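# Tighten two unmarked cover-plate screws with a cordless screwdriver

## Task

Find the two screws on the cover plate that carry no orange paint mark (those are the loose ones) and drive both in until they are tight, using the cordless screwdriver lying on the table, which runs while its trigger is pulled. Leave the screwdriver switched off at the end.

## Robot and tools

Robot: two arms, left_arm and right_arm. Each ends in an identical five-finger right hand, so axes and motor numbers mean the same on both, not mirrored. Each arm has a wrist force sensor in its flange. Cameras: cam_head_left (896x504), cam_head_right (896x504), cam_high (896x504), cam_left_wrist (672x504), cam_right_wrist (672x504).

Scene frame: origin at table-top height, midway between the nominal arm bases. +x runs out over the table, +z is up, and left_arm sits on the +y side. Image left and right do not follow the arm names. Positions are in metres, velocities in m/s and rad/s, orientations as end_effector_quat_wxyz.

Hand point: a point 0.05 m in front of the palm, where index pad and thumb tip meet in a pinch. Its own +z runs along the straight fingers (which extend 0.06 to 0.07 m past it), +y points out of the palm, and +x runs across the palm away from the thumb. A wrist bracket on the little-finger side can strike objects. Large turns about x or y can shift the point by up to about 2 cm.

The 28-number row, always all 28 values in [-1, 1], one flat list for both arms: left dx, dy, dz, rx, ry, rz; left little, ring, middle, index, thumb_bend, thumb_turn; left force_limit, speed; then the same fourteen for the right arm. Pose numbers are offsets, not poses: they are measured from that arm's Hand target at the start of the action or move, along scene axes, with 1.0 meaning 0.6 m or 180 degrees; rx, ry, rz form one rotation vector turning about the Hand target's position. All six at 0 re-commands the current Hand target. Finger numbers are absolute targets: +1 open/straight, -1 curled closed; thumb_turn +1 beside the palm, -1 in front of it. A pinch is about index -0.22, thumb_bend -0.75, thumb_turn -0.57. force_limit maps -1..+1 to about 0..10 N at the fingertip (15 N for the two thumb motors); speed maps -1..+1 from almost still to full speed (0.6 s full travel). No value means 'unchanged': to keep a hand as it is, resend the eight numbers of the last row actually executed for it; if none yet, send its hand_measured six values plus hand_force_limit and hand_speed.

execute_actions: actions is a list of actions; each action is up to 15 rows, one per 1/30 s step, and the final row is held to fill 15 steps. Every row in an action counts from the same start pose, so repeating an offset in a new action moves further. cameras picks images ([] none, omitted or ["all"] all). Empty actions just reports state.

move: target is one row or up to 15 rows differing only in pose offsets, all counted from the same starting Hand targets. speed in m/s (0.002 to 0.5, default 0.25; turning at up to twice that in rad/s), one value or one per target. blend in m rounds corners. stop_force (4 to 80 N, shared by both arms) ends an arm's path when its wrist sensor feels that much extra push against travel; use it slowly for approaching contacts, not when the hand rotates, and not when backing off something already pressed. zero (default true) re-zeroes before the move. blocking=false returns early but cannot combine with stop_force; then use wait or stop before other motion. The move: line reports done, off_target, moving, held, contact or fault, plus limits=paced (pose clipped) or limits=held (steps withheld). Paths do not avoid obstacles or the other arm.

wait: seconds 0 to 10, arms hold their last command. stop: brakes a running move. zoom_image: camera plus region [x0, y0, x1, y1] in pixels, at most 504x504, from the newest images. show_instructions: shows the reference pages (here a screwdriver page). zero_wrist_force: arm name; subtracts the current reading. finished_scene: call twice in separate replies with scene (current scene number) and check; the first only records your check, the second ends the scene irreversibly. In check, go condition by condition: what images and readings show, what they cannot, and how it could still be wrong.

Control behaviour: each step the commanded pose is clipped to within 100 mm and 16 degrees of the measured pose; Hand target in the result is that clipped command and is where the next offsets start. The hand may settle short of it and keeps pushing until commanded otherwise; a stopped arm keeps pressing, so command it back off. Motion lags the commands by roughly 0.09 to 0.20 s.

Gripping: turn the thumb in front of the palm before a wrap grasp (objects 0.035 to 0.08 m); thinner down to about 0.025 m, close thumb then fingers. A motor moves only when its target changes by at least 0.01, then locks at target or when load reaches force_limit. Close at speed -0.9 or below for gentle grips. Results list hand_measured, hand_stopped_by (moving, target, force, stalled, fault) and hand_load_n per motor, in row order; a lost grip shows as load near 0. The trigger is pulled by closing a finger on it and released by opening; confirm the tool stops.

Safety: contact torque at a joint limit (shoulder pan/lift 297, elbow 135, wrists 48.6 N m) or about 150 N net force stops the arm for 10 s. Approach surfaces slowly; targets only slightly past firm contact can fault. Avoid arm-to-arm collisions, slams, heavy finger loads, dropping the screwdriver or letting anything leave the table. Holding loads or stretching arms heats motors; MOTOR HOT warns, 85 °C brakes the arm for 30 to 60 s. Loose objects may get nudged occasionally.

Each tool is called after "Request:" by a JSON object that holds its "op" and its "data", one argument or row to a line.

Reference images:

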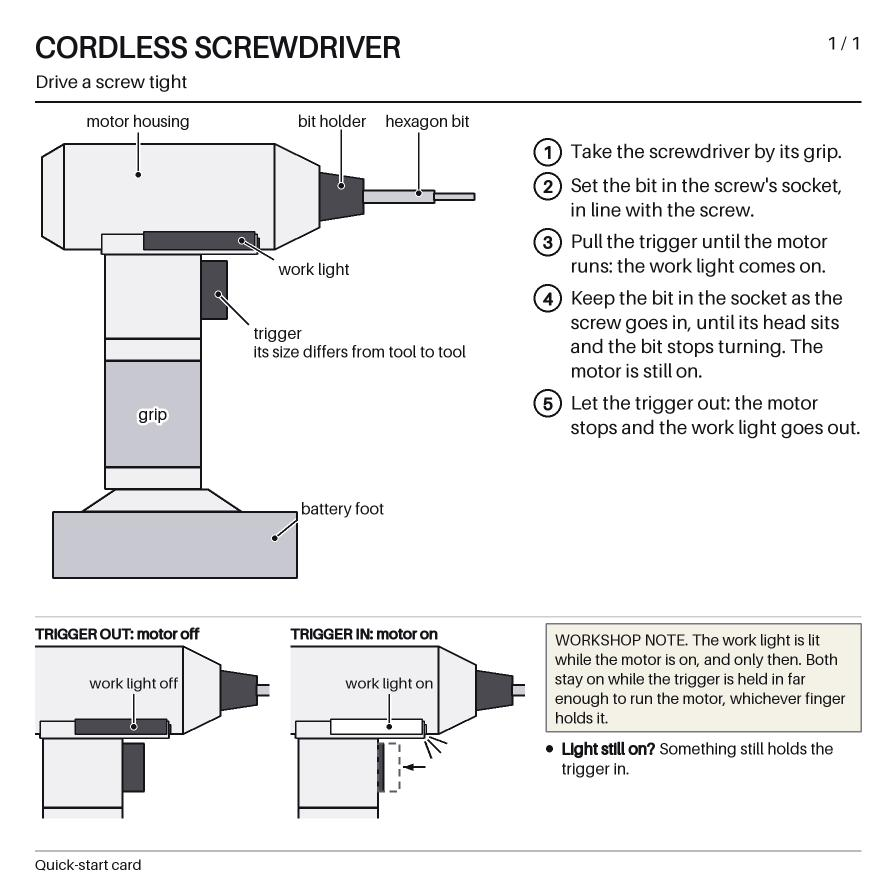

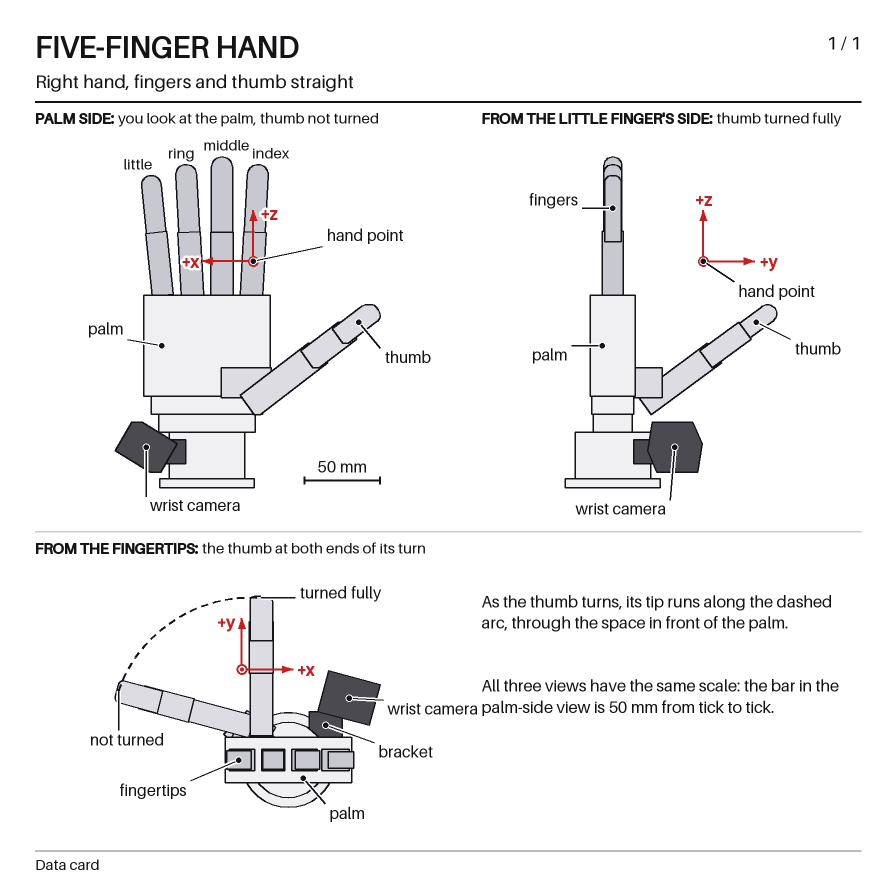

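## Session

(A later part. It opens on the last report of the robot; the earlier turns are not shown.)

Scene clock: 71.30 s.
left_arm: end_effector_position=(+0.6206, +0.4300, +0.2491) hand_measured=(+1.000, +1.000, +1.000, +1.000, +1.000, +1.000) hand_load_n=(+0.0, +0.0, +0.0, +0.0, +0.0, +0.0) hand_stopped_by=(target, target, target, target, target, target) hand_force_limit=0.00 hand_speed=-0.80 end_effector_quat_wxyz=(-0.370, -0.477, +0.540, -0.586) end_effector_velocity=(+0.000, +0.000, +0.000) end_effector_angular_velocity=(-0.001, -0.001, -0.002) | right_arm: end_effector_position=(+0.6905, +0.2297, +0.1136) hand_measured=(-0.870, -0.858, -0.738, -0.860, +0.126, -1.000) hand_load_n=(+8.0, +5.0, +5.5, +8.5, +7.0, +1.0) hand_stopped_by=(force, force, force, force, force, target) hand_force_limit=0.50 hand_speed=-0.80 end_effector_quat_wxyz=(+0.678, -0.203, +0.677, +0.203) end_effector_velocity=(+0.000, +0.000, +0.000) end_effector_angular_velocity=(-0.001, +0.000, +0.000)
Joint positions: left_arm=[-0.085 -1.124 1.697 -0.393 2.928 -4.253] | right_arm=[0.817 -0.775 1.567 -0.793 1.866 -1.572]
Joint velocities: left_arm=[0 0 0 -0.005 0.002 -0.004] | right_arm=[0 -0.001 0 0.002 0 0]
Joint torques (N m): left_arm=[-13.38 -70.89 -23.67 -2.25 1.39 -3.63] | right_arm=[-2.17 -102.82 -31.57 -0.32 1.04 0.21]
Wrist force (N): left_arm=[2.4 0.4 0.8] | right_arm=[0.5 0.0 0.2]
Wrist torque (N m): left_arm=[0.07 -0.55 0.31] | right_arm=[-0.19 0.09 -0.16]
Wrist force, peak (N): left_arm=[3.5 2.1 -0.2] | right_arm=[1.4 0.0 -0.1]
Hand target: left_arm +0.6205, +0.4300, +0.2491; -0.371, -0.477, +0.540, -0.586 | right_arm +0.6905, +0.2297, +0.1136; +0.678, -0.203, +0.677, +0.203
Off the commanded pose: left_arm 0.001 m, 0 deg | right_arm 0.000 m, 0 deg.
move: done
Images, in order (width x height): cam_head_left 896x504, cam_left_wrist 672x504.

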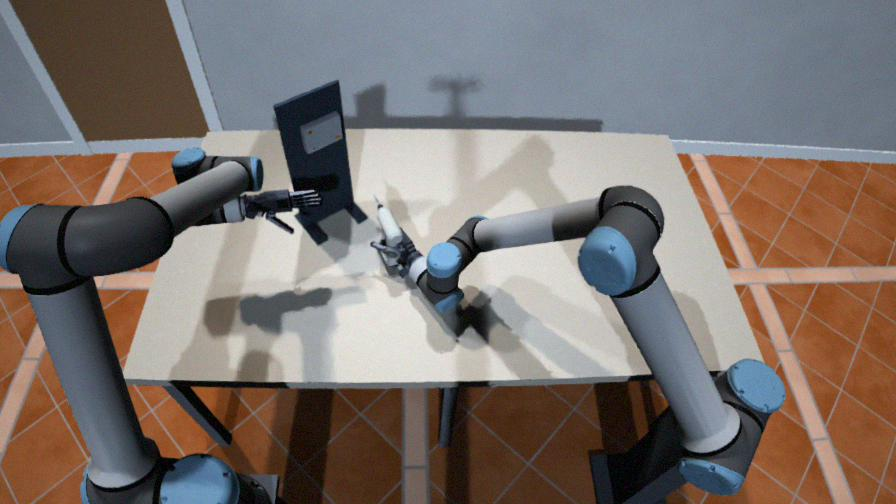

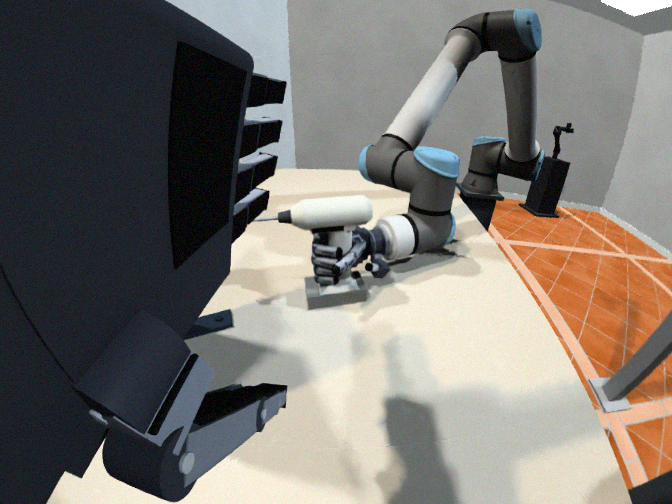

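Request:
{"op": "move", "data": {
  "target": [0,0,0,0,0,0, 1,1,1,1,1,1,0,-0.8, 0,0,0,0,0,0, 0.4,0.4,0.4,1,1,-1,-0.3,0.0],
  "cameras": []
}}

Request:
{"op": "move", "data": {
  "target": [0,0,0,0,0,0, 1,1,1,1,1,1,0,-0.8, 0,0,0.022,0,0,0, 0.4,0.4,0.4,1,1,-1,-0.3,0.0],
  "cameras": ["cam_left_wrist","cam_right_wrist"],
  "speed": 0.05
}}

Request:
{"op": "zoom_image", "data": {
  "camera": "cam_left_wrist",
  "region": [240, 170, 420, 320]
}}

Scene clock: 73.30 s.
left_arm: end_effector_position=(+0.6205, +0.4300, +0.2491) hand_measured=(+1.000, +1.000, +1.000, +1.000, +1.000, +1.000) hand_load_n=(+0.0, +0.0, +0.0, +0.0, +0.0, +0.0) hand_stopped_by=(target, target, target, target, target, target) hand_force_limit=0.00 hand_speed=-0.80 end_effector_quat_wxyz=(-0.371, -0.477, +0.540, -0.586) end_effector_velocity=(+0.000, -0.001, +0.000) end_effector_angular_velocity=(+0.000, +0.002, -0.001) | right_arm: end_effector_position=(+0.6905, +0.2297, +0.1136) hand_measured=(+0.400, +0.400, +0.400, +1.000, +1.000, -1.000) hand_load_n=(-0.5, +0.0, +0.0, +0.0, +0.0, +0.0) hand_stopped_by=(target, target, target, target, target, target) hand_force_limit=-0.30 hand_speed=0.00 end_effector_quat_wxyz=(+0.678, -0.203, +0.677, +0.203) end_effector_velocity=(+0.000, +0.000, +0.001) end_effector_angular_velocity=(+0.001, -0.001, +0.000)
Joint positions: left_arm=[-0.085 -1.125 1.698 -0.394 2.928 -4.253] | right_arm=[0.817 -0.775 1.567 -0.793 1.866 -1.572]
Joint velocities: left_arm=[-0.001 0.001 0 0 0 -0.001] | right_arm=[0 -0.001 0 -0.001 0 0]
Joint torques (N m): left_arm=[-13.25 -81.85 -23.85 -2.42 2.31 -3.63] | right_arm=[-0.26 -102.96 -31.84 -0.36 1.2 0.11]
Wrist force (N): left_arm=[2.4 0.6 1.2] | right_arm=[0.3 0.1 -0.5]
Wrist torque (N m): left_arm=[0.08 -0.57 0.33] | right_arm=[-0.14 0.12 -0.13]
Wrist force, peak (N): left_arm=[3.1 0.4 1.2] | right_arm=[0.1 -0.7 1.3]
Hand target: left_arm +0.6205, +0.4300, +0.2491; -0.371, -0.477, +0.540, -0.586 | right_arm +0.6905, +0.2297, +0.1136; +0.678, -0.203, +0.677, +0.203
Off the commanded pose: left_arm 0.000 m, 0 deg | right_arm 0.000 m, 0 deg.
move: done
No camera images: "cameras" was empty.

Scene clock: 74.03 s.
left_arm: end_effector_position=(+0.6205, +0.4300, +0.2491) hand_measured=(+1.000, +1.000, +1.000, +1.000, +1.000, +1.000) hand_load_n=(+0.0, +0.0, +0.0, +0.0, +0.0, +0.0) hand_stopped_by=(target, target, target, target, target, target) hand_force_limit=0.00 hand_speed=-0.80 end_effector_quat_wxyz=(-0.371, -0.477, +0.540, -0.586) end_effector_velocity=(+0.000, +0.000, +0.000) end_effector_angular_velocity=(+0.000, +0.002, +0.000) | right_arm: end_effector_position=(+0.6905, +0.2296, +0.1269) hand_measured=(+0.400, +0.400, +0.400, +1.000, +1.000, -1.000) hand_load_n=(+0.0, +0.0, +0.0, +0.0, +0.0, +0.0) hand_stopped_by=(target, target, target, target, target, target) hand_force_limit=-0.30 hand_speed=0.00 end_effector_quat_wxyz=(+0.678, -0.203, +0.677, +0.203) end_effector_velocity=(+0.000, +0.000, -0.003) end_effector_angular_velocity=(+0.000, +0.000, +0.000)
Joint positions: left_arm=[-0.085 -1.125 1.698 -0.394 2.928 -4.253] | right_arm=[0.817 -0.79 1.566 -0.776 1.866 -1.572]
Joint velocities: left_arm=[0 0 0 0.001 0 -0.001] | right_arm=[0 0.003 0 -0.003 0 0]
Joint torques (N m): left_arm=[-10.94 -84.31 -23.4 -1.87 1.74 -3.22] | right_arm=[-3.31 -84.54 -34.79 -5.43 0.57 0.04]
Wrist force (N): left_arm=[2.3 0.7 1.1] | right_arm=[1.1 0.2 -0.2]
Wrist torque (N m): left_arm=[0.09 -0.54 0.31] | right_arm=[-0.14 -0.01 -0.08]
Wrist force, peak (N): left_arm=[3.0 0.9 1.1] | right_arm=[1.3 0.4 -0.3]
Hand target: left_arm +0.6205, +0.4300, +0.2491; -0.371, -0.477, +0.540, -0.586 | right_arm +0.6905, +0.2296, +0.1268; +0.678, -0.203, +0.677, +0.203
Off the commanded pose: left_arm 0.000 m, 0 deg | right_arm 0.000 m, 0 deg.
move: done
Images, in order (width x height): cam_left_wrist 672x504, cam_right_wrist 672x504.

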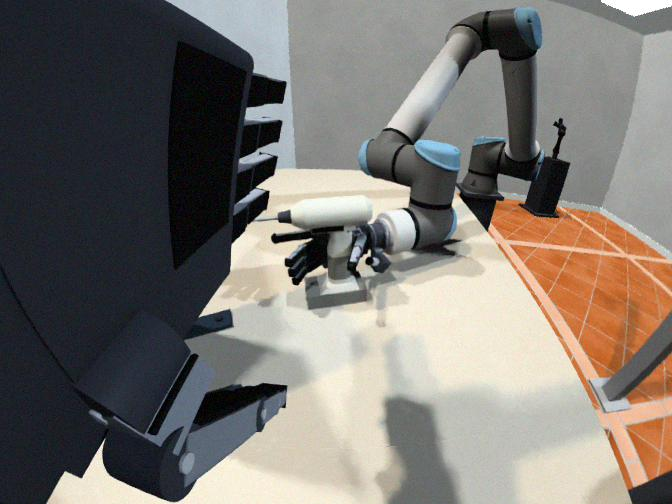

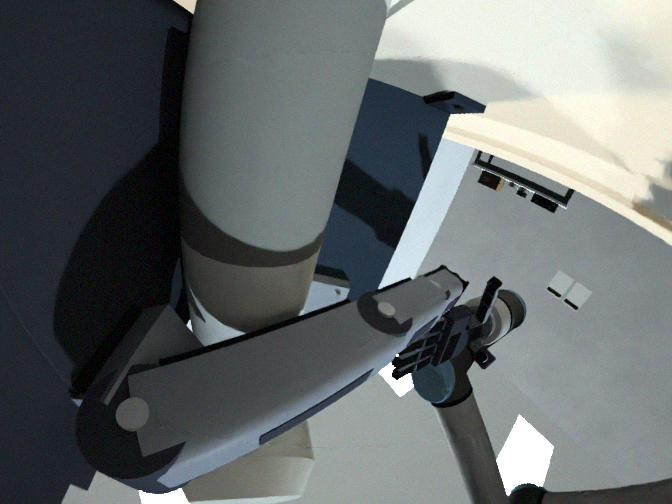

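Scaled by 2.800 from the camera's 672x504 image, which has a finer 960x720 frame.

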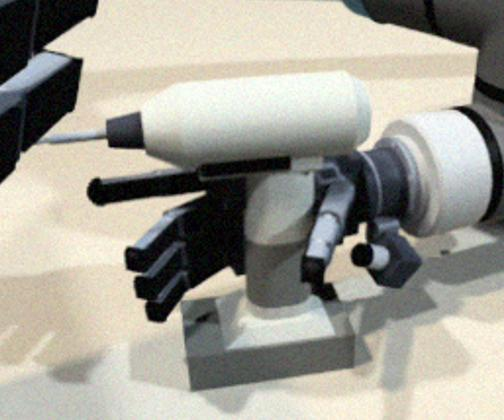

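Request:
{"op": "move", "data": {
  "target": [0,0,0,0,0,0, 1,1,1,1,1,1,0,-0.8, 0,0,0,0,0,0, -0.96,-0.96,-0.96,1,1,-1,-0.2,-0.6],
  "cameras": []
}}

Request:
{"op": "move", "data": {
  "target": [0,0,0,0,0,0, 1,1,1,1,1,1,0,-0.8, 0,0,0,0,0,0, -0.96,-0.96,-0.96,1,-1,-1,-0.3,-0.6],
  "cameras": ["cam_left_wrist","cam_right_wrist"]
}}

Request:
{"op": "zoom_image", "data": {
  "camera": "cam_left_wrist",
  "region": [240, 170, 420, 320]
}}

Scene clock: 76.37 s.
left_arm: end_effector_position=(+0.6205, +0.4300, +0.2491) hand_measured=(+1.000, +1.000, +1.000, +1.000, +1.000, +1.000) hand_load_n=(+0.5, +0.0, +0.0, +0.0, +0.0, +0.0) hand_stopped_by=(target, target, target, target, target, target) hand_force_limit=0.00 hand_speed=-0.80 end_effector_quat_wxyz=(-0.371, -0.477, +0.540, -0.586) end_effector_velocity=(+0.000, +0.000, +0.000) end_effector_angular_velocity=(+0.000, +0.000, +0.000) | right_arm: end_effector_position=(+0.6905, +0.2296, +0.1268) hand_measured=(-0.886, -0.864, -0.864, +1.000, +1.000, -1.000) hand_load_n=(+0.0, +0.0, +0.0, +0.0, +0.0, +0.0) hand_stopped_by=(force, force, force, target, target, target) hand_force_limit=-0.20 hand_speed=-0.60 end_effector_quat_wxyz=(+0.678, -0.203, +0.677, +0.203) end_effector_velocity=(+0.000, +0.000, -0.001) end_effector_angular_velocity=(-0.001, +0.000, +0.000)
Joint positions: left_arm=[-0.085 -1.125 1.698 -0.394 2.928 -4.253] | right_arm=[0.817 -0.79 1.566 -0.777 1.866 -1.572]
Joint velocities: left_arm=[0 0 0 0 0 0] | right_arm=[0 0.001 0 0 0 0]
Joint torques (N m): left_arm=[-9.68 -83.4 -26.07 -0.1 0.7 -3.49] | right_arm=[-11.44 -88.37 -28.04 -3.32 -0.44 -0.14]
Wrist force (N): left_arm=[2.9 0.5 1.0] | right_arm=[0.8 0.4 -0.6]
Wrist torque (N m): left_arm=[0.06 -0.63 0.34] | right_arm=[-0.09 0.03 -0.10]
Wrist force, peak (N): left_arm=[3.0 1.1 1.1] | right_arm=[1.0 0.6 1.7]
Hand target: left_arm +0.6205, +0.4300, +0.2491; -0.371, -0.477, +0.540, -0.586 | right_arm +0.6905, +0.2296, +0.1268; +0.678, -0.203, +0.677, +0.203
Off the commanded pose: left_arm 0.000 m, 0 deg | right_arm 0.000 m, 0 deg.
move: done
No camera images: "cameras" was empty.

Scene clock: 78.50 s.
left_arm: end_effector_position=(+0.6205, +0.4300, +0.2491) hand_measured=(+1.000, +1.000, +1.000, +1.000, +1.000, +1.000) hand_load_n=(+0.0, +0.0, +0.0, +0.0, +0.0, +0.0) hand_stopped_by=(target, target, target, target, target, target) hand_force_limit=0.00 hand_speed=-0.80 end_effector_quat_wxyz=(-0.371, -0.477, +0.540, -0.586) end_effector_velocity=(+0.000, +0.000, +0.000) end_effector_angular_velocity=(+0.000, -0.001, +0.001) | right_arm: end_effector_position=(+0.6905, +0.2296, +0.1268) hand_measured=(-0.886, -0.864, -0.864, +1.000, +0.224, -1.000) hand_load_n=(+9.0, +2.0, +2.0, +0.0, +5.0, +1.5) hand_stopped_by=(force, force, force, target, force, target) hand_force_limit=-0.30 hand_speed=-0.60 end_effector_quat_wxyz=(+0.678, -0.203, +0.677, +0.203) end_effector_velocity=(+0.000, +0.000, +0.001) end_effector_angular_velocity=(+0.002, -0.001, +0.000)
Joint positions: left_arm=[-0.085 -1.125 1.698 -0.394 2.928 -4.253] | right_arm=[0.817 -0.79 1.566 -0.777 1.866 -1.572]
Joint velocities: left_arm=[0 0 0 0 -0.001 0.001] | right_arm=[0 -0.001 0 -0.001 0 0]
Joint torques (N m): left_arm=[-10.65 -80.41 -28.3 0.79 -0.17 -3.58] | right_arm=[-13.36 -91.29 -30.64 -1.85 -0.61 -0.02]
Wrist force (N): left_arm=[3.0 0.7 1.2] | right_arm=[-2.1 -1.7 -0.6]
Wrist torque (N m): left_arm=[0.08 -0.66 0.36] | right_arm=[-0.08 -0.31 -0.31]
Wrist force, peak (N): left_arm=[3.0 0.9 1.2] | right_arm=[-2.7 -2.5 -0.5]
Hand target: left_arm +0.6205, +0.4300, +0.2491; -0.371, -0.477, +0.540, -0.586 | right_arm +0.6905, +0.2296, +0.1268; +0.678, -0.203, +0.677, +0.203
Off the commanded pose: left_arm 0.000 m, 0 deg | right_arm 0.000 m, 0 deg.
move: done
Images, in order (width x height): cam_left_wrist 672x504, cam_right_wrist 672x504.

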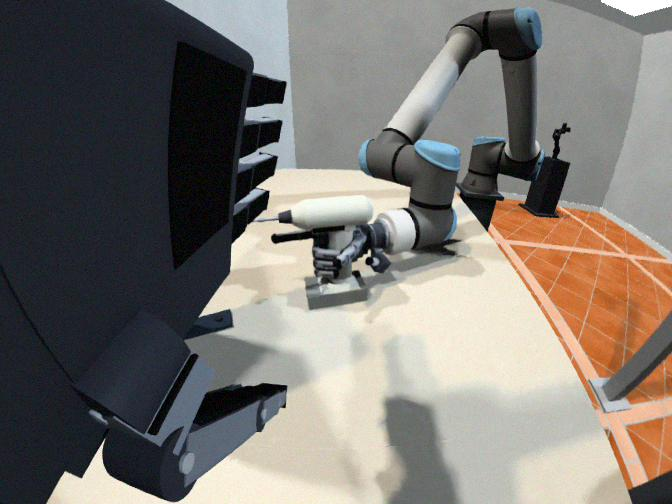

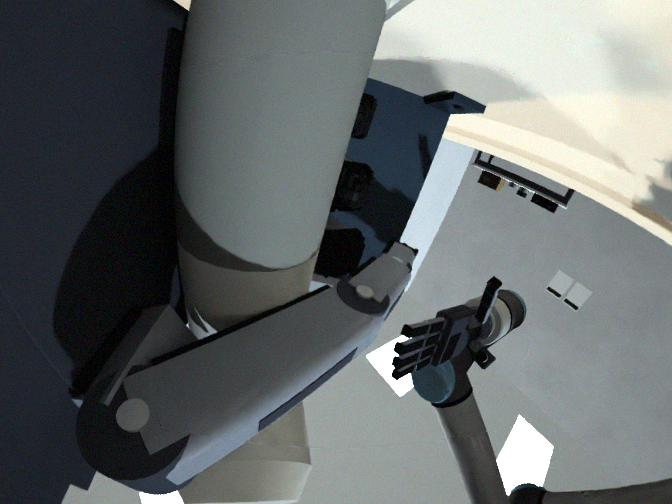

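Scaled by 2.800 from the camera's 672x504 image, which has a finer 960x720 frame.

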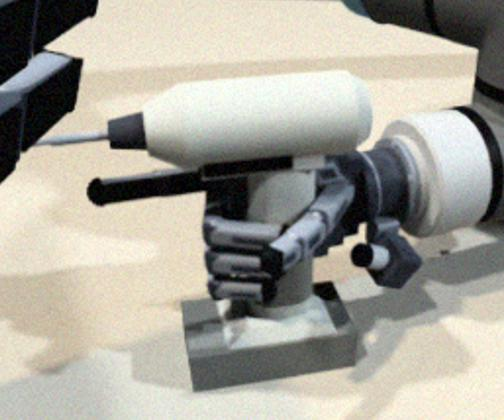

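Request:
{"op": "move", "data": {
  "target": [0,0,0,0,0,0, 1,1,1,1,1,1,0,-0.8, 0,0,0,0,0,0, -1,-1,-1,1,-1,-1,0.4,-0.8],
  "cameras": []
}}

Request:
{"op": "move", "data": {
  "target": [0,0,0,0,0,0, 1,1,1,1,1,1,0,-0.8, 0,0,0,0,0,0, -1,-1,-1,-1,-1,-1,0.0,-0.7],
  "cameras": ["cam_left_wrist","cam_right_wrist"]
}}

Request:
{"op": "zoom_image", "data": {
  "camera": "cam_left_wrist",
  "region": [240, 170, 420, 320]
}}

Scene clock: 79.33 s.
left_arm: end_effector_position=(+0.6205, +0.4300, +0.2491) hand_measured=(+1.000, +1.000, +1.000, +1.000, +1.000, +1.000) hand_load_n=(+0.0, +0.0, +0.0, +0.0, +0.0, +0.0) hand_stopped_by=(target, target, target, target, target, target) hand_force_limit=0.00 hand_speed=-0.80 end_effector_quat_wxyz=(-0.371, -0.477, +0.540, -0.586) end_effector_velocity=(+0.000, +0.000, +0.000) end_effector_angular_velocity=(+0.000, -0.001, +0.000) | right_arm: end_effector_position=(+0.6905, +0.2296, +0.1268) hand_measured=(-0.886, -0.882, -0.872, +1.000, +0.224, -1.000) hand_load_n=(+8.5, +10.0, +6.5, +0.0, +5.0, +1.5) hand_stopped_by=(force, force, force, target, force, target) hand_force_limit=0.40 hand_speed=-0.80 end_effector_quat_wxyz=(+0.678, -0.203, +0.677, +0.203) end_effector_velocity=(+0.000, +0.000, +0.000) end_effector_angular_velocity=(+0.000, +0.000, +0.000)
Joint positions: left_arm=[-0.085 -1.125 1.698 -0.394 2.928 -4.253] | right_arm=[0.817 -0.79 1.566 -0.777 1.866 -1.572]
Joint velocities: left_arm=[0 0 0 0 0 0.001] | right_arm=[0 0 0 0 0 0]
Joint torques (N m): left_arm=[-10.6 -81.46 -29.09 1.38 0.15 -3.38] | right_arm=[-12.32 -93.22 -31.62 -1.31 -0.61 -0.08]
Wrist force (N): left_arm=[2.6 0.5 1.2] | right_arm=[-1.3 -1.2 0.5]
Wrist torque (N m): left_arm=[0.05 -0.58 0.33] | right_arm=[-0.17 -0.42 -0.20]
Wrist force, peak (N): left_arm=[2.9 1.4 0.7] | right_arm=[-2.1 -1.9 -0.3]
Hand target: left_arm +0.6205, +0.4300, +0.2491; -0.371, -0.477, +0.540, -0.586 | right_arm +0.6905, +0.2296, +0.1268; +0.678, -0.203, +0.677, +0.203
Off the commanded pose: left_arm 0.000 m, 0 deg | right_arm 0.000 m, 0 deg.
move: done
No camera images: "cameras" was empty.

Scene clock: 83.37 s.
left_arm: end_effector_position=(+0.6205, +0.4300, +0.2491) hand_measured=(+1.000, +1.000, +1.000, +1.000, +1.000, +1.000) hand_load_n=(-0.5, +0.0, +0.0, +0.0, +0.0, +0.0) hand_stopped_by=(target, target, target, target, target, target) hand_force_limit=0.00 hand_speed=-0.80 end_effector_quat_wxyz=(-0.371, -0.477, +0.540, -0.586) end_effector_velocity=(+0.000, +0.000, +0.000) end_effector_angular_velocity=(+0.000, +0.001, +0.000) | right_arm: end_effector_position=(+0.6905, +0.2296, +0.1268) hand_measured=(-0.886, -0.882, -0.872, -0.878, +0.224, -1.000) hand_load_n=(+8.0, +9.5, +5.0, +9.5, +5.5, +0.5) hand_stopped_by=(force, force, force, force, force, target) hand_force_limit=0.00 hand_speed=-0.70 end_effector_quat_wxyz=(+0.678, -0.203, +0.677, +0.203) end_effector_velocity=(+0.000, +0.000, -0.001) end_effector_angular_velocity=(+0.000, +0.000, +0.000)
Joint positions: left_arm=[-0.085 -1.125 1.698 -0.394 2.928 -4.253] | right_arm=[0.817 -0.79 1.566 -0.777 1.866 -1.572]
Joint velocities: left_arm=[0 0 0 0 0 0] | right_arm=[0 0 0 0 0 0]
Joint torques (N m): left_arm=[-6.97 -80.89 -32.72 2.71 -0.02 -3.41] | right_arm=[-10.68 -98.65 -34.44 0.16 -0.5 -0.06]
Wrist force (N): left_arm=[2.8 0.8 0.9] | right_arm=[0.3 1.7 0.3]
Wrist torque (N m): left_arm=[0.12 -0.61 0.35] | right_arm=[-0.17 -0.28 -0.20]
Wrist force, peak (N): left_arm=[3.1 0.8 1.1] | right_arm=[1.5 1.3 0.5]
Hand target: left_arm +0.6205, +0.4300, +0.2491; -0.371, -0.477, +0.540, -0.586 | right_arm +0.6905, +0.2296, +0.1268; +0.678, -0.203, +0.677, +0.203
Off the commanded pose: left_arm 0.000 m, 0 deg | right_arm 0.000 m, 0 deg.
move: done
Images, in order (width x height): cam_left_wrist 672x504, cam_right_wrist 672x504.

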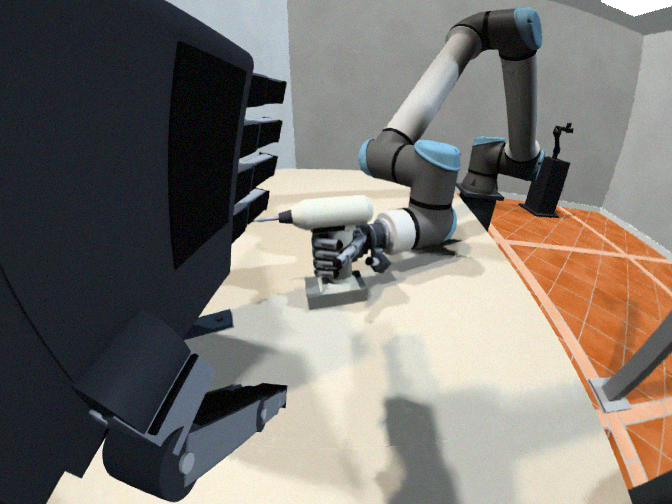

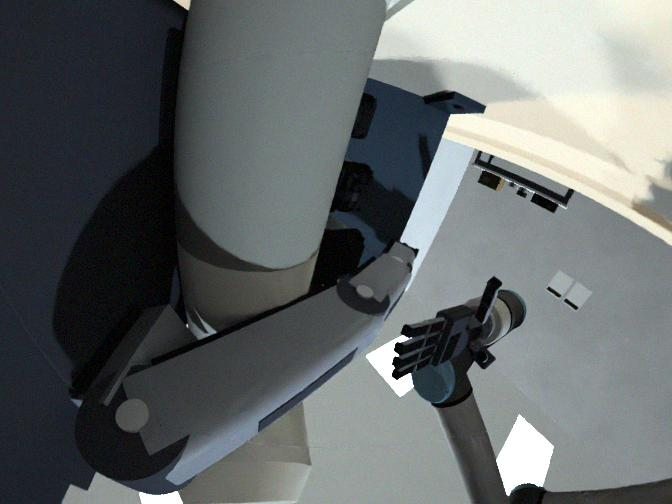

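Scaled by 2.800 from the camera's 672x504 image, which has a finer 960x720 frame.

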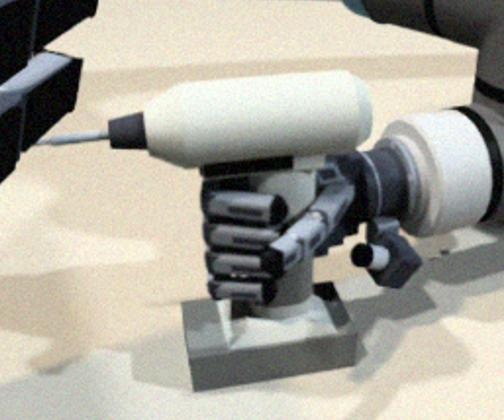

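Request:
{"op": "move", "data": {
  "target": [0,0,0,0,0,0, 1,1,1,1,1,1,0,-0.8, 0,0,0,0,0,0, -1,-1,-1,-0.3,-1,-1,0.0,0.2],
  "cameras": ["cam_left_wrist"]
}}

Request:
{"op": "zoom_image", "data": {
  "camera": "cam_left_wrist",
  "region": [280, 190, 380, 300]
}}

Request:
{"op": "move", "data": {
  "target": [0,0,0,0,0,0, 1,1,1,1,1,1,0,-0.8, 0,0,0,0,0,0, -1,-1,-1,-0.6,-1,-1,0.6,-0.2],
  "cameras": ["cam_left_wrist"]
}}

Request:
{"op": "zoom_image", "data": {
  "camera": "cam_left_wrist",
  "region": [280, 190, 380, 300]
}}

Request:
{"op": "move", "data": {
  "target": [0,0,0,0,0,0, 1,1,1,1,1,1,0,-0.8, 0,0,0,0,0,0, -1,-1,-1,-0.7,-1,-1,0.6,-0.2],
  "cameras": ["cam_left_wrist"]
}}

Request:
{"op": "move", "data": {
  "target": [0,0,0,0,0,0, 1,1,1,1,1,1,0,-0.8, 0,0,0,0,0,0, -1,-1,-1,-0.8,-1,-1,0.6,-0.2],
  "cameras": ["cam_left_wrist"]
}}

Request:
{"op": "zoom_image", "data": {
  "camera": "cam_left_wrist",
  "region": [280, 190, 380, 300]
}}

Scene clock: 85.90 s.
left_arm: end_effector_position=(+0.6205, +0.4300, +0.2491) hand_measured=(+1.000, +1.000, +1.000, +1.000, +1.000, +1.000) hand_load_n=(+0.0, +0.0, +0.0, +0.0, +0.0, +0.0) hand_stopped_by=(target, target, target, target, target, target) hand_force_limit=0.00 hand_speed=-0.80 end_effector_quat_wxyz=(-0.371, -0.477, +0.540, -0.586) end_effector_velocity=(+0.000, +0.001, +0.000) end_effector_angular_velocity=(+0.000, +0.001, +0.001) | right_arm: end_effector_position=(+0.6905, +0.2296, +0.1268) hand_measured=(-0.886, -0.882, -0.872, -0.300, +0.224, -1.000) hand_load_n=(+7.5, +9.5, +6.0, +0.0, +6.0, +1.0) hand_stopped_by=(force, force, force, target, force, target) hand_force_limit=0.00 hand_speed=0.20 end_effector_quat_wxyz=(+0.678, -0.203, +0.677, +0.203) end_effector_velocity=(+0.000, +0.000, +0.001) end_effector_angular_velocity=(+0.000, +0.000, +0.000)
Joint positions: left_arm=[-0.085 -1.125 1.698 -0.394 2.928 -4.253] | right_arm=[0.817 -0.79 1.566 -0.777 1.866 -1.572]
Joint velocities: left_arm=[0.001 0 0 0.001 0 0] | right_arm=[0 -0.001 0 0.001 0 0]
Joint torques (N m): left_arm=[-5.17 -79.61 -34.6 3 -0.05 -2.66] | right_arm=[-9.38 -101.33 -34.7 -3.51 -0.44 0.01]
Wrist force (N): left_arm=[2.8 0.9 0.8] | right_arm=[-0.1 -0.2 1.2]
Wrist torque (N m): left_arm=[0.14 -0.60 0.35] | right_arm=[-0.19 -0.53 -0.18]
Wrist force, peak (N): left_arm=[3.0 1.2 0.9] | right_arm=[0.4 2.1 0.1]
Hand target: left_arm +0.6205, +0.4300, +0.2491; -0.371, -0.477, +0.540, -0.586 | right_arm +0.6905, +0.2296, +0.1268; +0.678, -0.203, +0.677, +0.203
Off the commanded pose: left_arm 0.000 m, 0 deg | right_arm 0.000 m, 0 deg.
move: done
Images, in order (width x height): cam_left_wrist 672x504.

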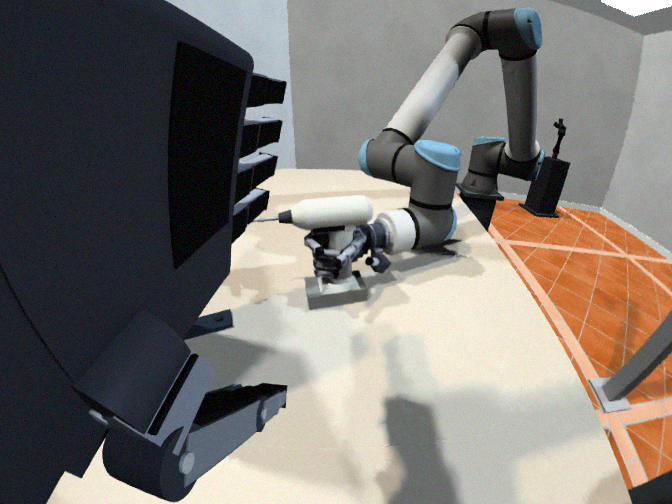

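Scaled by 4.582 from the camera's 672x504 image, which has a finer 960x720 frame.

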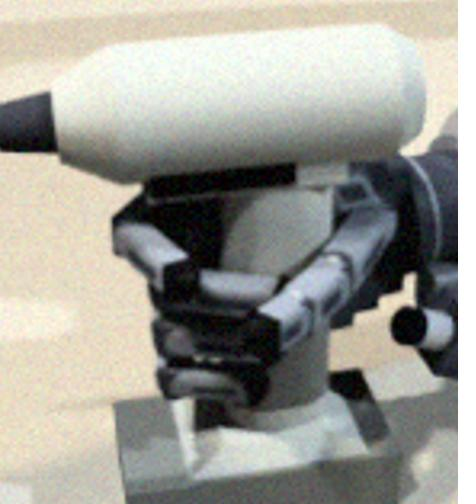

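Scene clock: 86.60 s.
left_arm: end_effector_position=(+0.6205, +0.4300, +0.2491) hand_measured=(+1.000, +1.000, +1.000, +1.000, +1.000, +1.000) hand_load_n=(+0.0, +0.0, +0.0, +0.0, +0.0, +0.0) hand_stopped_by=(target, target, target, target, target, target) hand_force_limit=0.00 hand_speed=-0.80 end_effector_quat_wxyz=(-0.371, -0.477, +0.540, -0.586) end_effector_velocity=(+0.000, +0.000, +0.000) end_effector_angular_velocity=(+0.000, -0.001, +0.001) | right_arm: end_effector_position=(+0.6905, +0.2296, +0.1268) hand_measured=(-0.886, -0.882, -0.872, -0.600, +0.224, -1.000) hand_load_n=(+8.0, +9.5, +5.5, +0.0, +6.0, +1.0) hand_stopped_by=(force, force, force, target, force, target) hand_force_limit=0.60 hand_speed=-0.20 end_effector_quat_wxyz=(+0.678, -0.203, +0.677, +0.203) end_effector_velocity=(+0.000, +0.000, +0.000) end_effector_angular_velocity=(+0.001, +0.000, +0.000)
Joint positions: left_arm=[-0.085 -1.125 1.698 -0.394 2.928 -4.253] | right_arm=[0.817 -0.79 1.566 -0.777 1.866 -1.572]
Joint velocities: left_arm=[0 -0.001 0 -0.001 -0.001 -0.001] | right_arm=[0 0 0 0 0 0]
Joint torques (N m): left_arm=[-6.17 -80.85 -35.02 2.56 -0.15 -2.93] | right_arm=[-8.95 -101 -34.3 -3.61 -0.62 -0.13]
Wrist force (N): left_arm=[2.9 0.6 1.2] | right_arm=[-0.4 0.1 1.5]
Wrist torque (N m): left_arm=[0.08 -0.63 0.35] | right_arm=[-0.16 -0.48 -0.19]
Wrist force, peak (N): left_arm=[3.2 0.4 1.0] | right_arm=[-0.5 -0.1 1.7]
Hand target: left_arm +0.6205, +0.4300, +0.2491; -0.371, -0.477, +0.540, -0.586 | right_arm +0.6905, +0.2296, +0.1268; +0.678, -0.203, +0.677, +0.203
Off the commanded pose: left_arm 0.000 m, 0 deg | right_arm 0.000 m, 0 deg.
move: done
Images, in order (width x height): cam_left_wrist 672x504.

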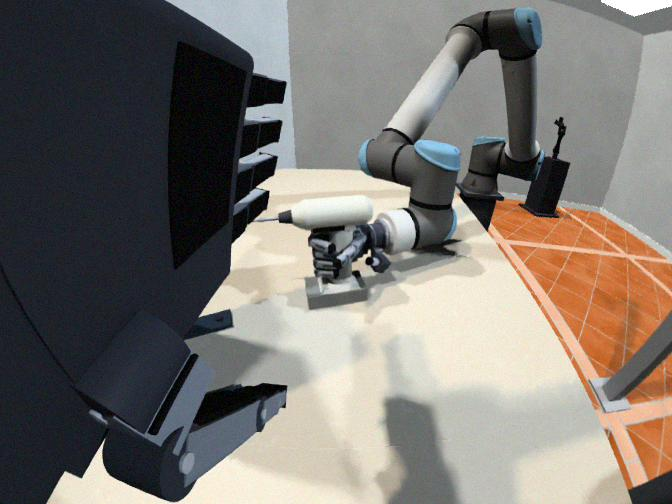

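Scaled by 4.582 from the camera's 672x504 image, which has a finer 960x720 frame.

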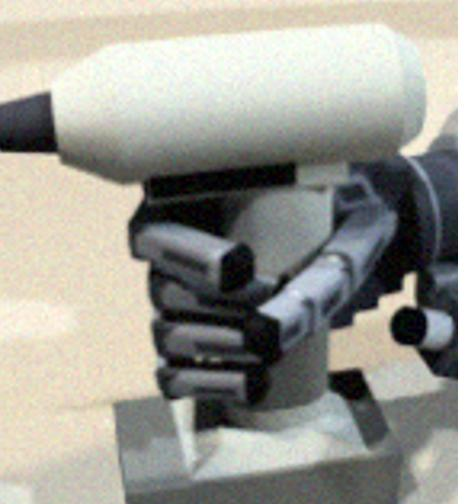

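Scene clock: 87.30 s.
left_arm: end_effector_position=(+0.6205, +0.4300, +0.2491) hand_measured=(+1.000, +1.000, +1.000, +1.000, +1.000, +1.000) hand_load_n=(+0.0, +0.0, +0.0, +0.0, +0.5, +0.0) hand_stopped_by=(target, target, target, target, target, target) hand_force_limit=0.00 hand_speed=-0.80 end_effector_quat_wxyz=(-0.371, -0.477, +0.540, -0.586) end_effector_velocity=(+0.000, -0.001, +0.000) end_effector_angular_velocity=(+0.000, -0.002, +0.000) | right_arm: end_effector_position=(+0.6905, +0.2296, +0.1268) hand_measured=(-0.886, -0.882, -0.872, -0.700, +0.224, -1.000) hand_load_n=(+8.0, +9.5, +5.5, +0.0, +6.0, +1.0) hand_stopped_by=(force, force, force, target, force, target) hand_force_limit=0.60 hand_speed=-0.20 end_effector_quat_wxyz=(+0.678, -0.203, +0.677, +0.203) end_effector_velocity=(+0.000, +0.000, +0.002) end_effector_angular_velocity=(+0.001, -0.001, +0.000)
Joint positions: left_arm=[-0.085 -1.125 1.698 -0.394 2.928 -4.253] | right_arm=[0.817 -0.79 1.566 -0.777 1.866 -1.572]
Joint velocities: left_arm=[-0.001 -0.001 0 0 0 0.001] | right_arm=[0 -0.002 0 0.001 0 0]
Joint torques (N m): left_arm=[-4.37 -79.05 -36.08 2.75 0 -2.07] | right_arm=[-8.75 -101.54 -34.44 -3.69 -0.49 0.09]
Wrist force (N): left_arm=[3.1 0.7 0.9] | right_arm=[0.1 -0.2 1.6]
Wrist torque (N m): left_arm=[0.10 -0.65 0.36] | right_arm=[-0.21 -0.57 -0.16]
Wrist force, peak (N): left_arm=[3.1 0.7 0.9] | right_arm=[-0.2 -0.1 1.8]
Hand target: left_arm +0.6205, +0.4300, +0.2491; -0.371, -0.477, +0.540, -0.586 | right_arm +0.6905, +0.2296, +0.1268; +0.678, -0.203, +0.677, +0.203
Off the commanded pose: left_arm 0.000 m, 0 deg | right_arm 0.000 m, 0 deg.
move: done
Images, in order (width x height): cam_left_wrist 672x504.

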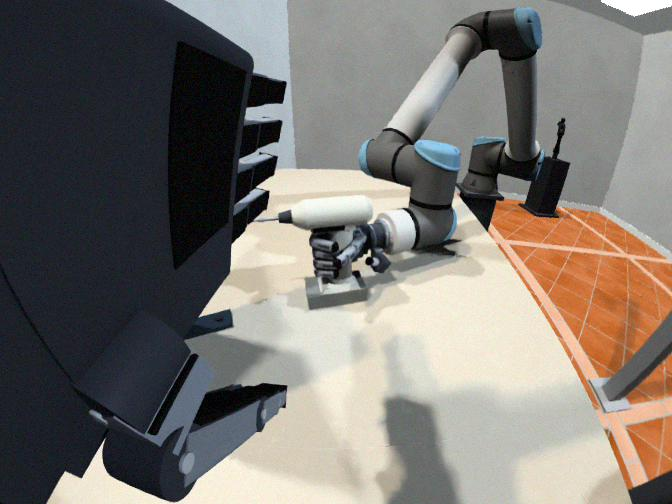

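Scene clock: 88.00 s.
left_arm: end_effector_position=(+0.6205, +0.4300, +0.2491) hand_measured=(+1.000, +1.000, +1.000, +1.000, +1.000, +1.000) hand_load_n=(+0.0, +0.0, +0.0, +0.0, +0.0, +0.0) hand_stopped_by=(target, target, target, target, target, target) hand_force_limit=0.00 hand_speed=-0.80 end_effector_quat_wxyz=(-0.371, -0.477, +0.540, -0.586) end_effector_velocity=(+0.000, +0.000, +0.000) end_effector_angular_velocity=(+0.000, +0.000, +0.000) | right_arm: end_effector_position=(+0.6905, +0.2296, +0.1268) hand_measured=(-0.886, -0.882, -0.872, -0.800, +0.224, -1.000) hand_load_n=(+8.0, +10.0, +5.0, +1.5, +6.0, +1.0) hand_stopped_by=(force, force, force, target, force, target) hand_force_limit=0.60 hand_speed=-0.20 end_effector_quat_wxyz=(+0.678, -0.203, +0.677, +0.203) end_effector_velocity=(+0.000, +0.000, +0.002) end_effector_angular_velocity=(+0.001, -0.001, +0.000)
Joint positions: left_arm=[-0.085 -1.125 1.698 -0.394 2.928 -4.253] | right_arm=[0.817 -0.79 1.566 -0.777 1.866 -1.572]
Joint velocities: left_arm=[-0.001 0 0 0 0 -0.001] | right_arm=[0 -0.002 0 0 0 0]
Joint torques (N m): left_arm=[-2.93 -78.34 -36.73 2.83 -0.65 -2.52] | right_arm=[-9.3 -102.3 -34.03 -3.47 -0.54 -0.05]
Wrist force (N): left_arm=[2.4 1.0 1.0] | right_arm=[0.5 0.5 0.6]
Wrist torque (N m): left_arm=[0.15 -0.56 0.34] | right_arm=[-0.16 -0.45 -0.16]
Wrist force, peak (N): left_arm=[3.2 0.7 0.6] | right_arm=[0.1 -0.1 1.5]
Hand target: left_arm +0.6205, +0.4300, +0.2491; -0.371, -0.477, +0.540, -0.586 | right_arm +0.6905, +0.2296, +0.1268; +0.678, -0.203, +0.677, +0.203
Off the commanded pose: left_arm 0.000 m, 0 deg | right_arm 0.000 m, 0 deg.
move: done
Images, in order (width x height): cam_left_wrist 672x504.

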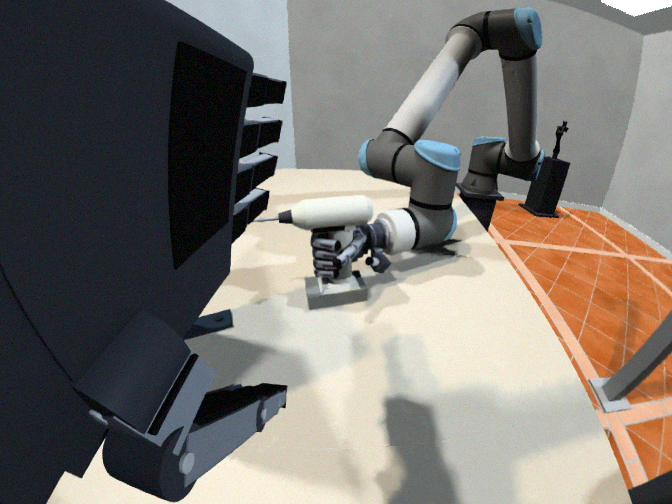

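Scaled by 4.582 from the camera's 672x504 image, which has a finer 960x720 frame.

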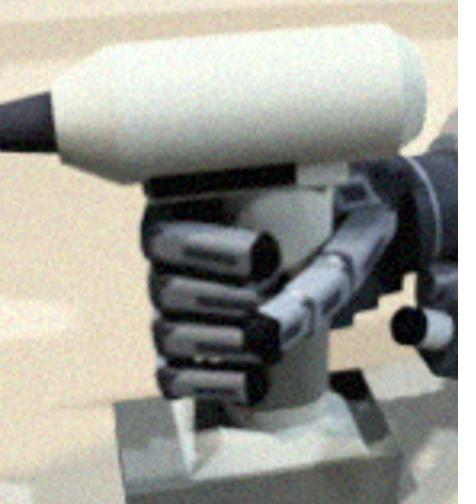

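Request:
{"op": "move", "data": {
  "target": [0,0,0,0,0,0, 1,1,1,1,1,1,0,-0.8, 0,0,0,0,0,0, -1,-1,-1,-1,-1,-1,1.0,-0.6],
  "cameras": ["cam_left_wrist"]
}}

Request:
{"op": "zoom_image", "data": {
  "camera": "cam_left_wrist",
  "region": [280, 190, 380, 300]
}}

Scene clock: 88.87 s.
left_arm: end_effector_position=(+0.6205, +0.4300, +0.2491) hand_measured=(+1.000, +1.000, +1.000, +1.000, +1.000, +1.000) hand_load_n=(+0.0, +0.0, +0.0, +0.0, +0.0, +0.0) hand_stopped_by=(target, target, target, target, target, target) hand_force_limit=0.00 hand_speed=-0.80 end_effector_quat_wxyz=(-0.371, -0.477, +0.540, -0.586) end_effector_velocity=(+0.000, -0.001, +0.000) end_effector_angular_velocity=(+0.000, +0.001, -0.002) | right_arm: end_effector_position=(+0.6905, +0.2296, +0.1268) hand_measured=(-0.886, -0.882, -0.872, -0.882, +0.224, -1.000) hand_load_n=(+7.5, +9.5, +5.0, +11.0, +6.0, +0.5) hand_stopped_by=(force, force, force, force, force, target) hand_force_limit=1.00 hand_speed=-0.60 end_effector_quat_wxyz=(+0.678, -0.203, +0.677, +0.203) end_effector_velocity=(+0.000, +0.000, -0.001) end_effector_angular_velocity=(-0.001, +0.000, -0.001)
Joint positions: left_arm=[-0.085 -1.125 1.698 -0.394 2.928 -4.253] | right_arm=[0.817 -0.79 1.566 -0.777 1.866 -1.572]
Joint velocities: left_arm=[-0.001 0 0 0 0.001 -0.001] | right_arm=[0 0.001 0 0 0 0]
Joint torques (N m): left_arm=[-5.06 -77.66 -35.41 2.5 0.01 -2.69] | right_arm=[-8.65 -101.38 -34.09 -3.43 -0.52 -0.13]
Wrist force (N): left_arm=[2.7 0.8 0.8] | right_arm=[1.0 0.8 1.0]
Wrist torque (N m): left_arm=[0.13 -0.60 0.34] | right_arm=[-0.22 -0.31 -0.26]
Wrist force, peak (N): left_arm=[3.0 1.1 0.9] | right_arm=[1.4 0.7 0.8]
Hand target: left_arm +0.6205, +0.4300, +0.2491; -0.371, -0.477, +0.540, -0.586 | right_arm +0.6905, +0.2296, +0.1268; +0.678, -0.203, +0.677, +0.203
Off the commanded pose: left_arm 0.000 m, 0 deg | right_arm 0.000 m, 0 deg.
move: done
Images, in order (width x height): cam_left_wrist 672x504.

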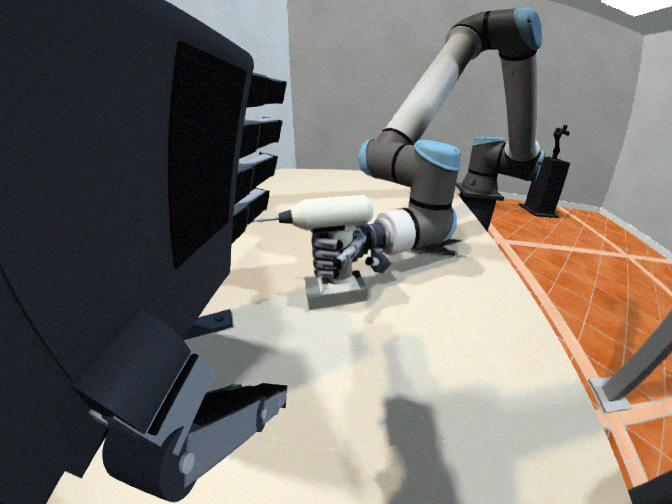

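Scaled by 4.582 from the camera's 672x504 image, which has a finer 960x720 frame.

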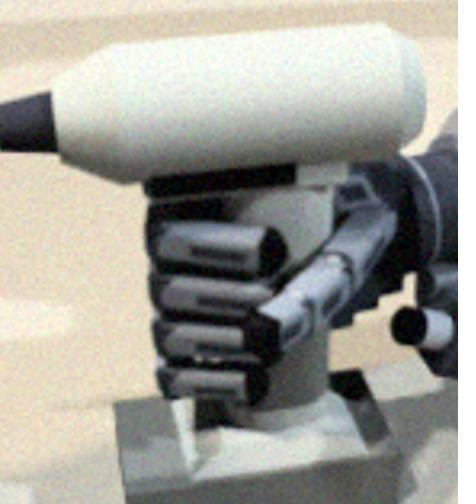

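Request:
{"op": "move", "data": {
  "target": [0,0,0,0,0,0, 1,1,1,1,1,1,0,-0.8, 0,0,0,0,0,0, 0.8,0.8,0.8,1,1,-1,-0.3,0.0],
  "cameras": []
}}

Request:
{"op": "move", "data": {
  "target": [0,0,0,0,0,0, 1,1,1,1,1,1,0,-0.8, -0.0418,-0.0275,0,0,0,0, 0.8,0.8,0.8,1,1,-1,-0.3,0.0],
  "cameras": ["cam_left_wrist","cam_right_wrist"],
  "speed": 0.05
}}

Scene clock: 91.80 s.
left_arm: end_effector_position=(+0.6205, +0.4300, +0.2491) hand_measured=(+1.000, +1.000, +1.000, +1.000, +1.000, +1.000) hand_load_n=(+0.0, +0.0, +0.0, +0.0, +0.0, +0.0) hand_stopped_by=(target, target, target, target, target, target) hand_force_limit=0.00 hand_speed=-0.80 end_effector_quat_wxyz=(-0.371, -0.477, +0.540, -0.586) end_effector_velocity=(+0.000, +0.000, +0.000) end_effector_angular_velocity=(+0.000, -0.002, +0.000) | right_arm: end_effector_position=(+0.6905, +0.2296, +0.1268) hand_measured=(+0.800, +0.800, +0.800, +1.000, +1.000, -1.000) hand_load_n=(+0.0, +0.0, +0.0, +0.0, +0.0, +0.0) hand_stopped_by=(target, target, target, target, target, target) hand_force_limit=-0.30 hand_speed=0.00 end_effector_quat_wxyz=(+0.678, -0.203, +0.677, +0.203) end_effector_velocity=(+0.000, +0.000, +0.001) end_effector_angular_velocity=(+0.001, -0.001, +0.000)
Joint positions: left_arm=[-0.085 -1.125 1.698 -0.394 2.928 -4.253] | right_arm=[0.817 -0.79 1.566 -0.777 1.866 -1.572]
Joint velocities: left_arm=[0 0 0 -0.001 0 0.001] | right_arm=[0 0 0 -0.001 0 0]
Joint torques (N m): left_arm=[-2.85 -79.25 -38.15 2.1 0.05 -2.19] | right_arm=[-6.28 -101.28 -33.42 -3.24 -0.39 -0.04]
Wrist force (N): left_arm=[2.4 0.3 0.8] | right_arm=[0.1 -0.5 -0.1]
Wrist torque (N m): left_arm=[0.05 -0.55 0.31] | right_arm=[-0.17 0.13 -0.16]
Wrist force, peak (N): left_arm=[3.2 0.5 0.8] | right_arm=[1.1 0.9 1.3]
Hand target: left_arm +0.6205, +0.4300, +0.2491; -0.371, -0.477, +0.540, -0.586 | right_arm +0.6905, +0.2296, +0.1268; +0.678, -0.203, +0.677, +0.203
Off the commanded pose: left_arm 0.000 m, 0 deg | right_arm 0.000 m, 0 deg.
move: done
No camera images: "cameras" was empty.

Scene clock: 92.70 s.
left_arm: end_effector_position=(+0.6205, +0.4300, +0.2491) hand_measured=(+1.000, +1.000, +1.000, +1.000, +1.000, +1.000) hand_load_n=(+0.0, +0.0, +0.0, +0.0, +0.0, +0.0) hand_stopped_by=(target, target, target, target, target, target) hand_force_limit=0.00 hand_speed=-0.80 end_effector_quat_wxyz=(-0.371, -0.477, +0.540, -0.586) end_effector_velocity=(+0.000, +0.000, +0.000) end_effector_angular_velocity=(+0.000, -0.001, +0.000) | right_arm: end_effector_position=(+0.6653, +0.2132, +0.1269) hand_measured=(+0.800, +0.800, +0.800, +1.000, +1.000, -1.000) hand_load_n=(+0.0, +0.0, +0.0, +0.0, +0.0, +0.0) hand_stopped_by=(target, target, target, target, target, target) hand_force_limit=-0.30 hand_speed=0.00 end_effector_quat_wxyz=(+0.678, -0.203, +0.677, +0.203) end_effector_velocity=(+0.001, +0.001, -0.002) end_effector_angular_velocity=(-0.002, +0.002, +0.000)
Joint positions: left_arm=[-0.085 -1.125 1.698 -0.394 2.928 -4.253] | right_arm=[0.828 -0.821 1.629 -0.81 1.877 -1.572]
Joint velocities: left_arm=[0 0 0 0 0 0.001] | right_arm=[0 0.003 -0.004 0.003 -0.001 0]
Joint torques (N m): left_arm=[-0.91 -75.64 -38.93 1.87 0.4 -2.58] | right_arm=[-13.28 -82.54 -35.05 0.4 -0.5 -1.86]
Wrist force (N): left_arm=[2.8 1.0 1.0] | right_arm=[0.5 0.0 0.0]
Wrist torque (N m): left_arm=[0.15 -0.61 0.35] | right_arm=[-0.20 0.06 -0.10]
Wrist force, peak (N): left_arm=[3.0 0.3 1.2] | right_arm=[0.6 0.4 -1.3]
Hand target: left_arm +0.6205, +0.4300, +0.2491; -0.371, -0.477, +0.540, -0.586 | right_arm +0.6654, +0.2131, +0.1268; +0.678, -0.203, +0.677, +0.203
Off the commanded pose: left_arm 0.000 m, 0 deg | right_arm 0.000 m, 0 deg.
move: done
Images, in order (width x height): cam_left_wrist 672x504, cam_right_wrist 672x504.

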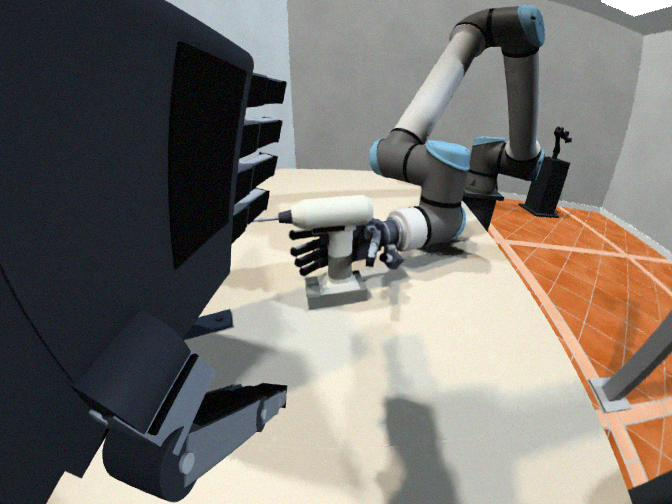

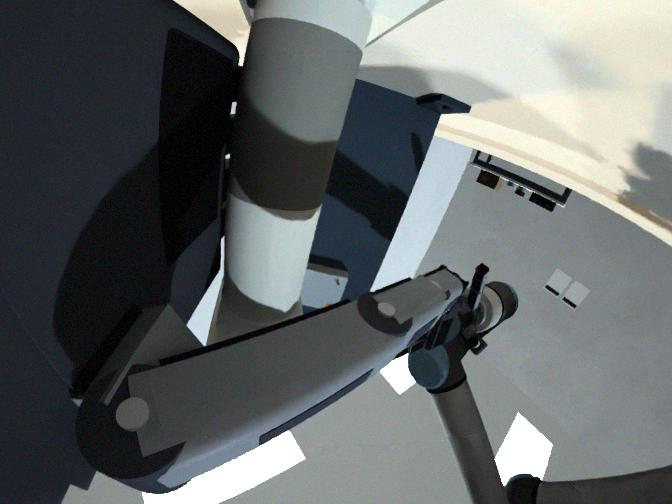

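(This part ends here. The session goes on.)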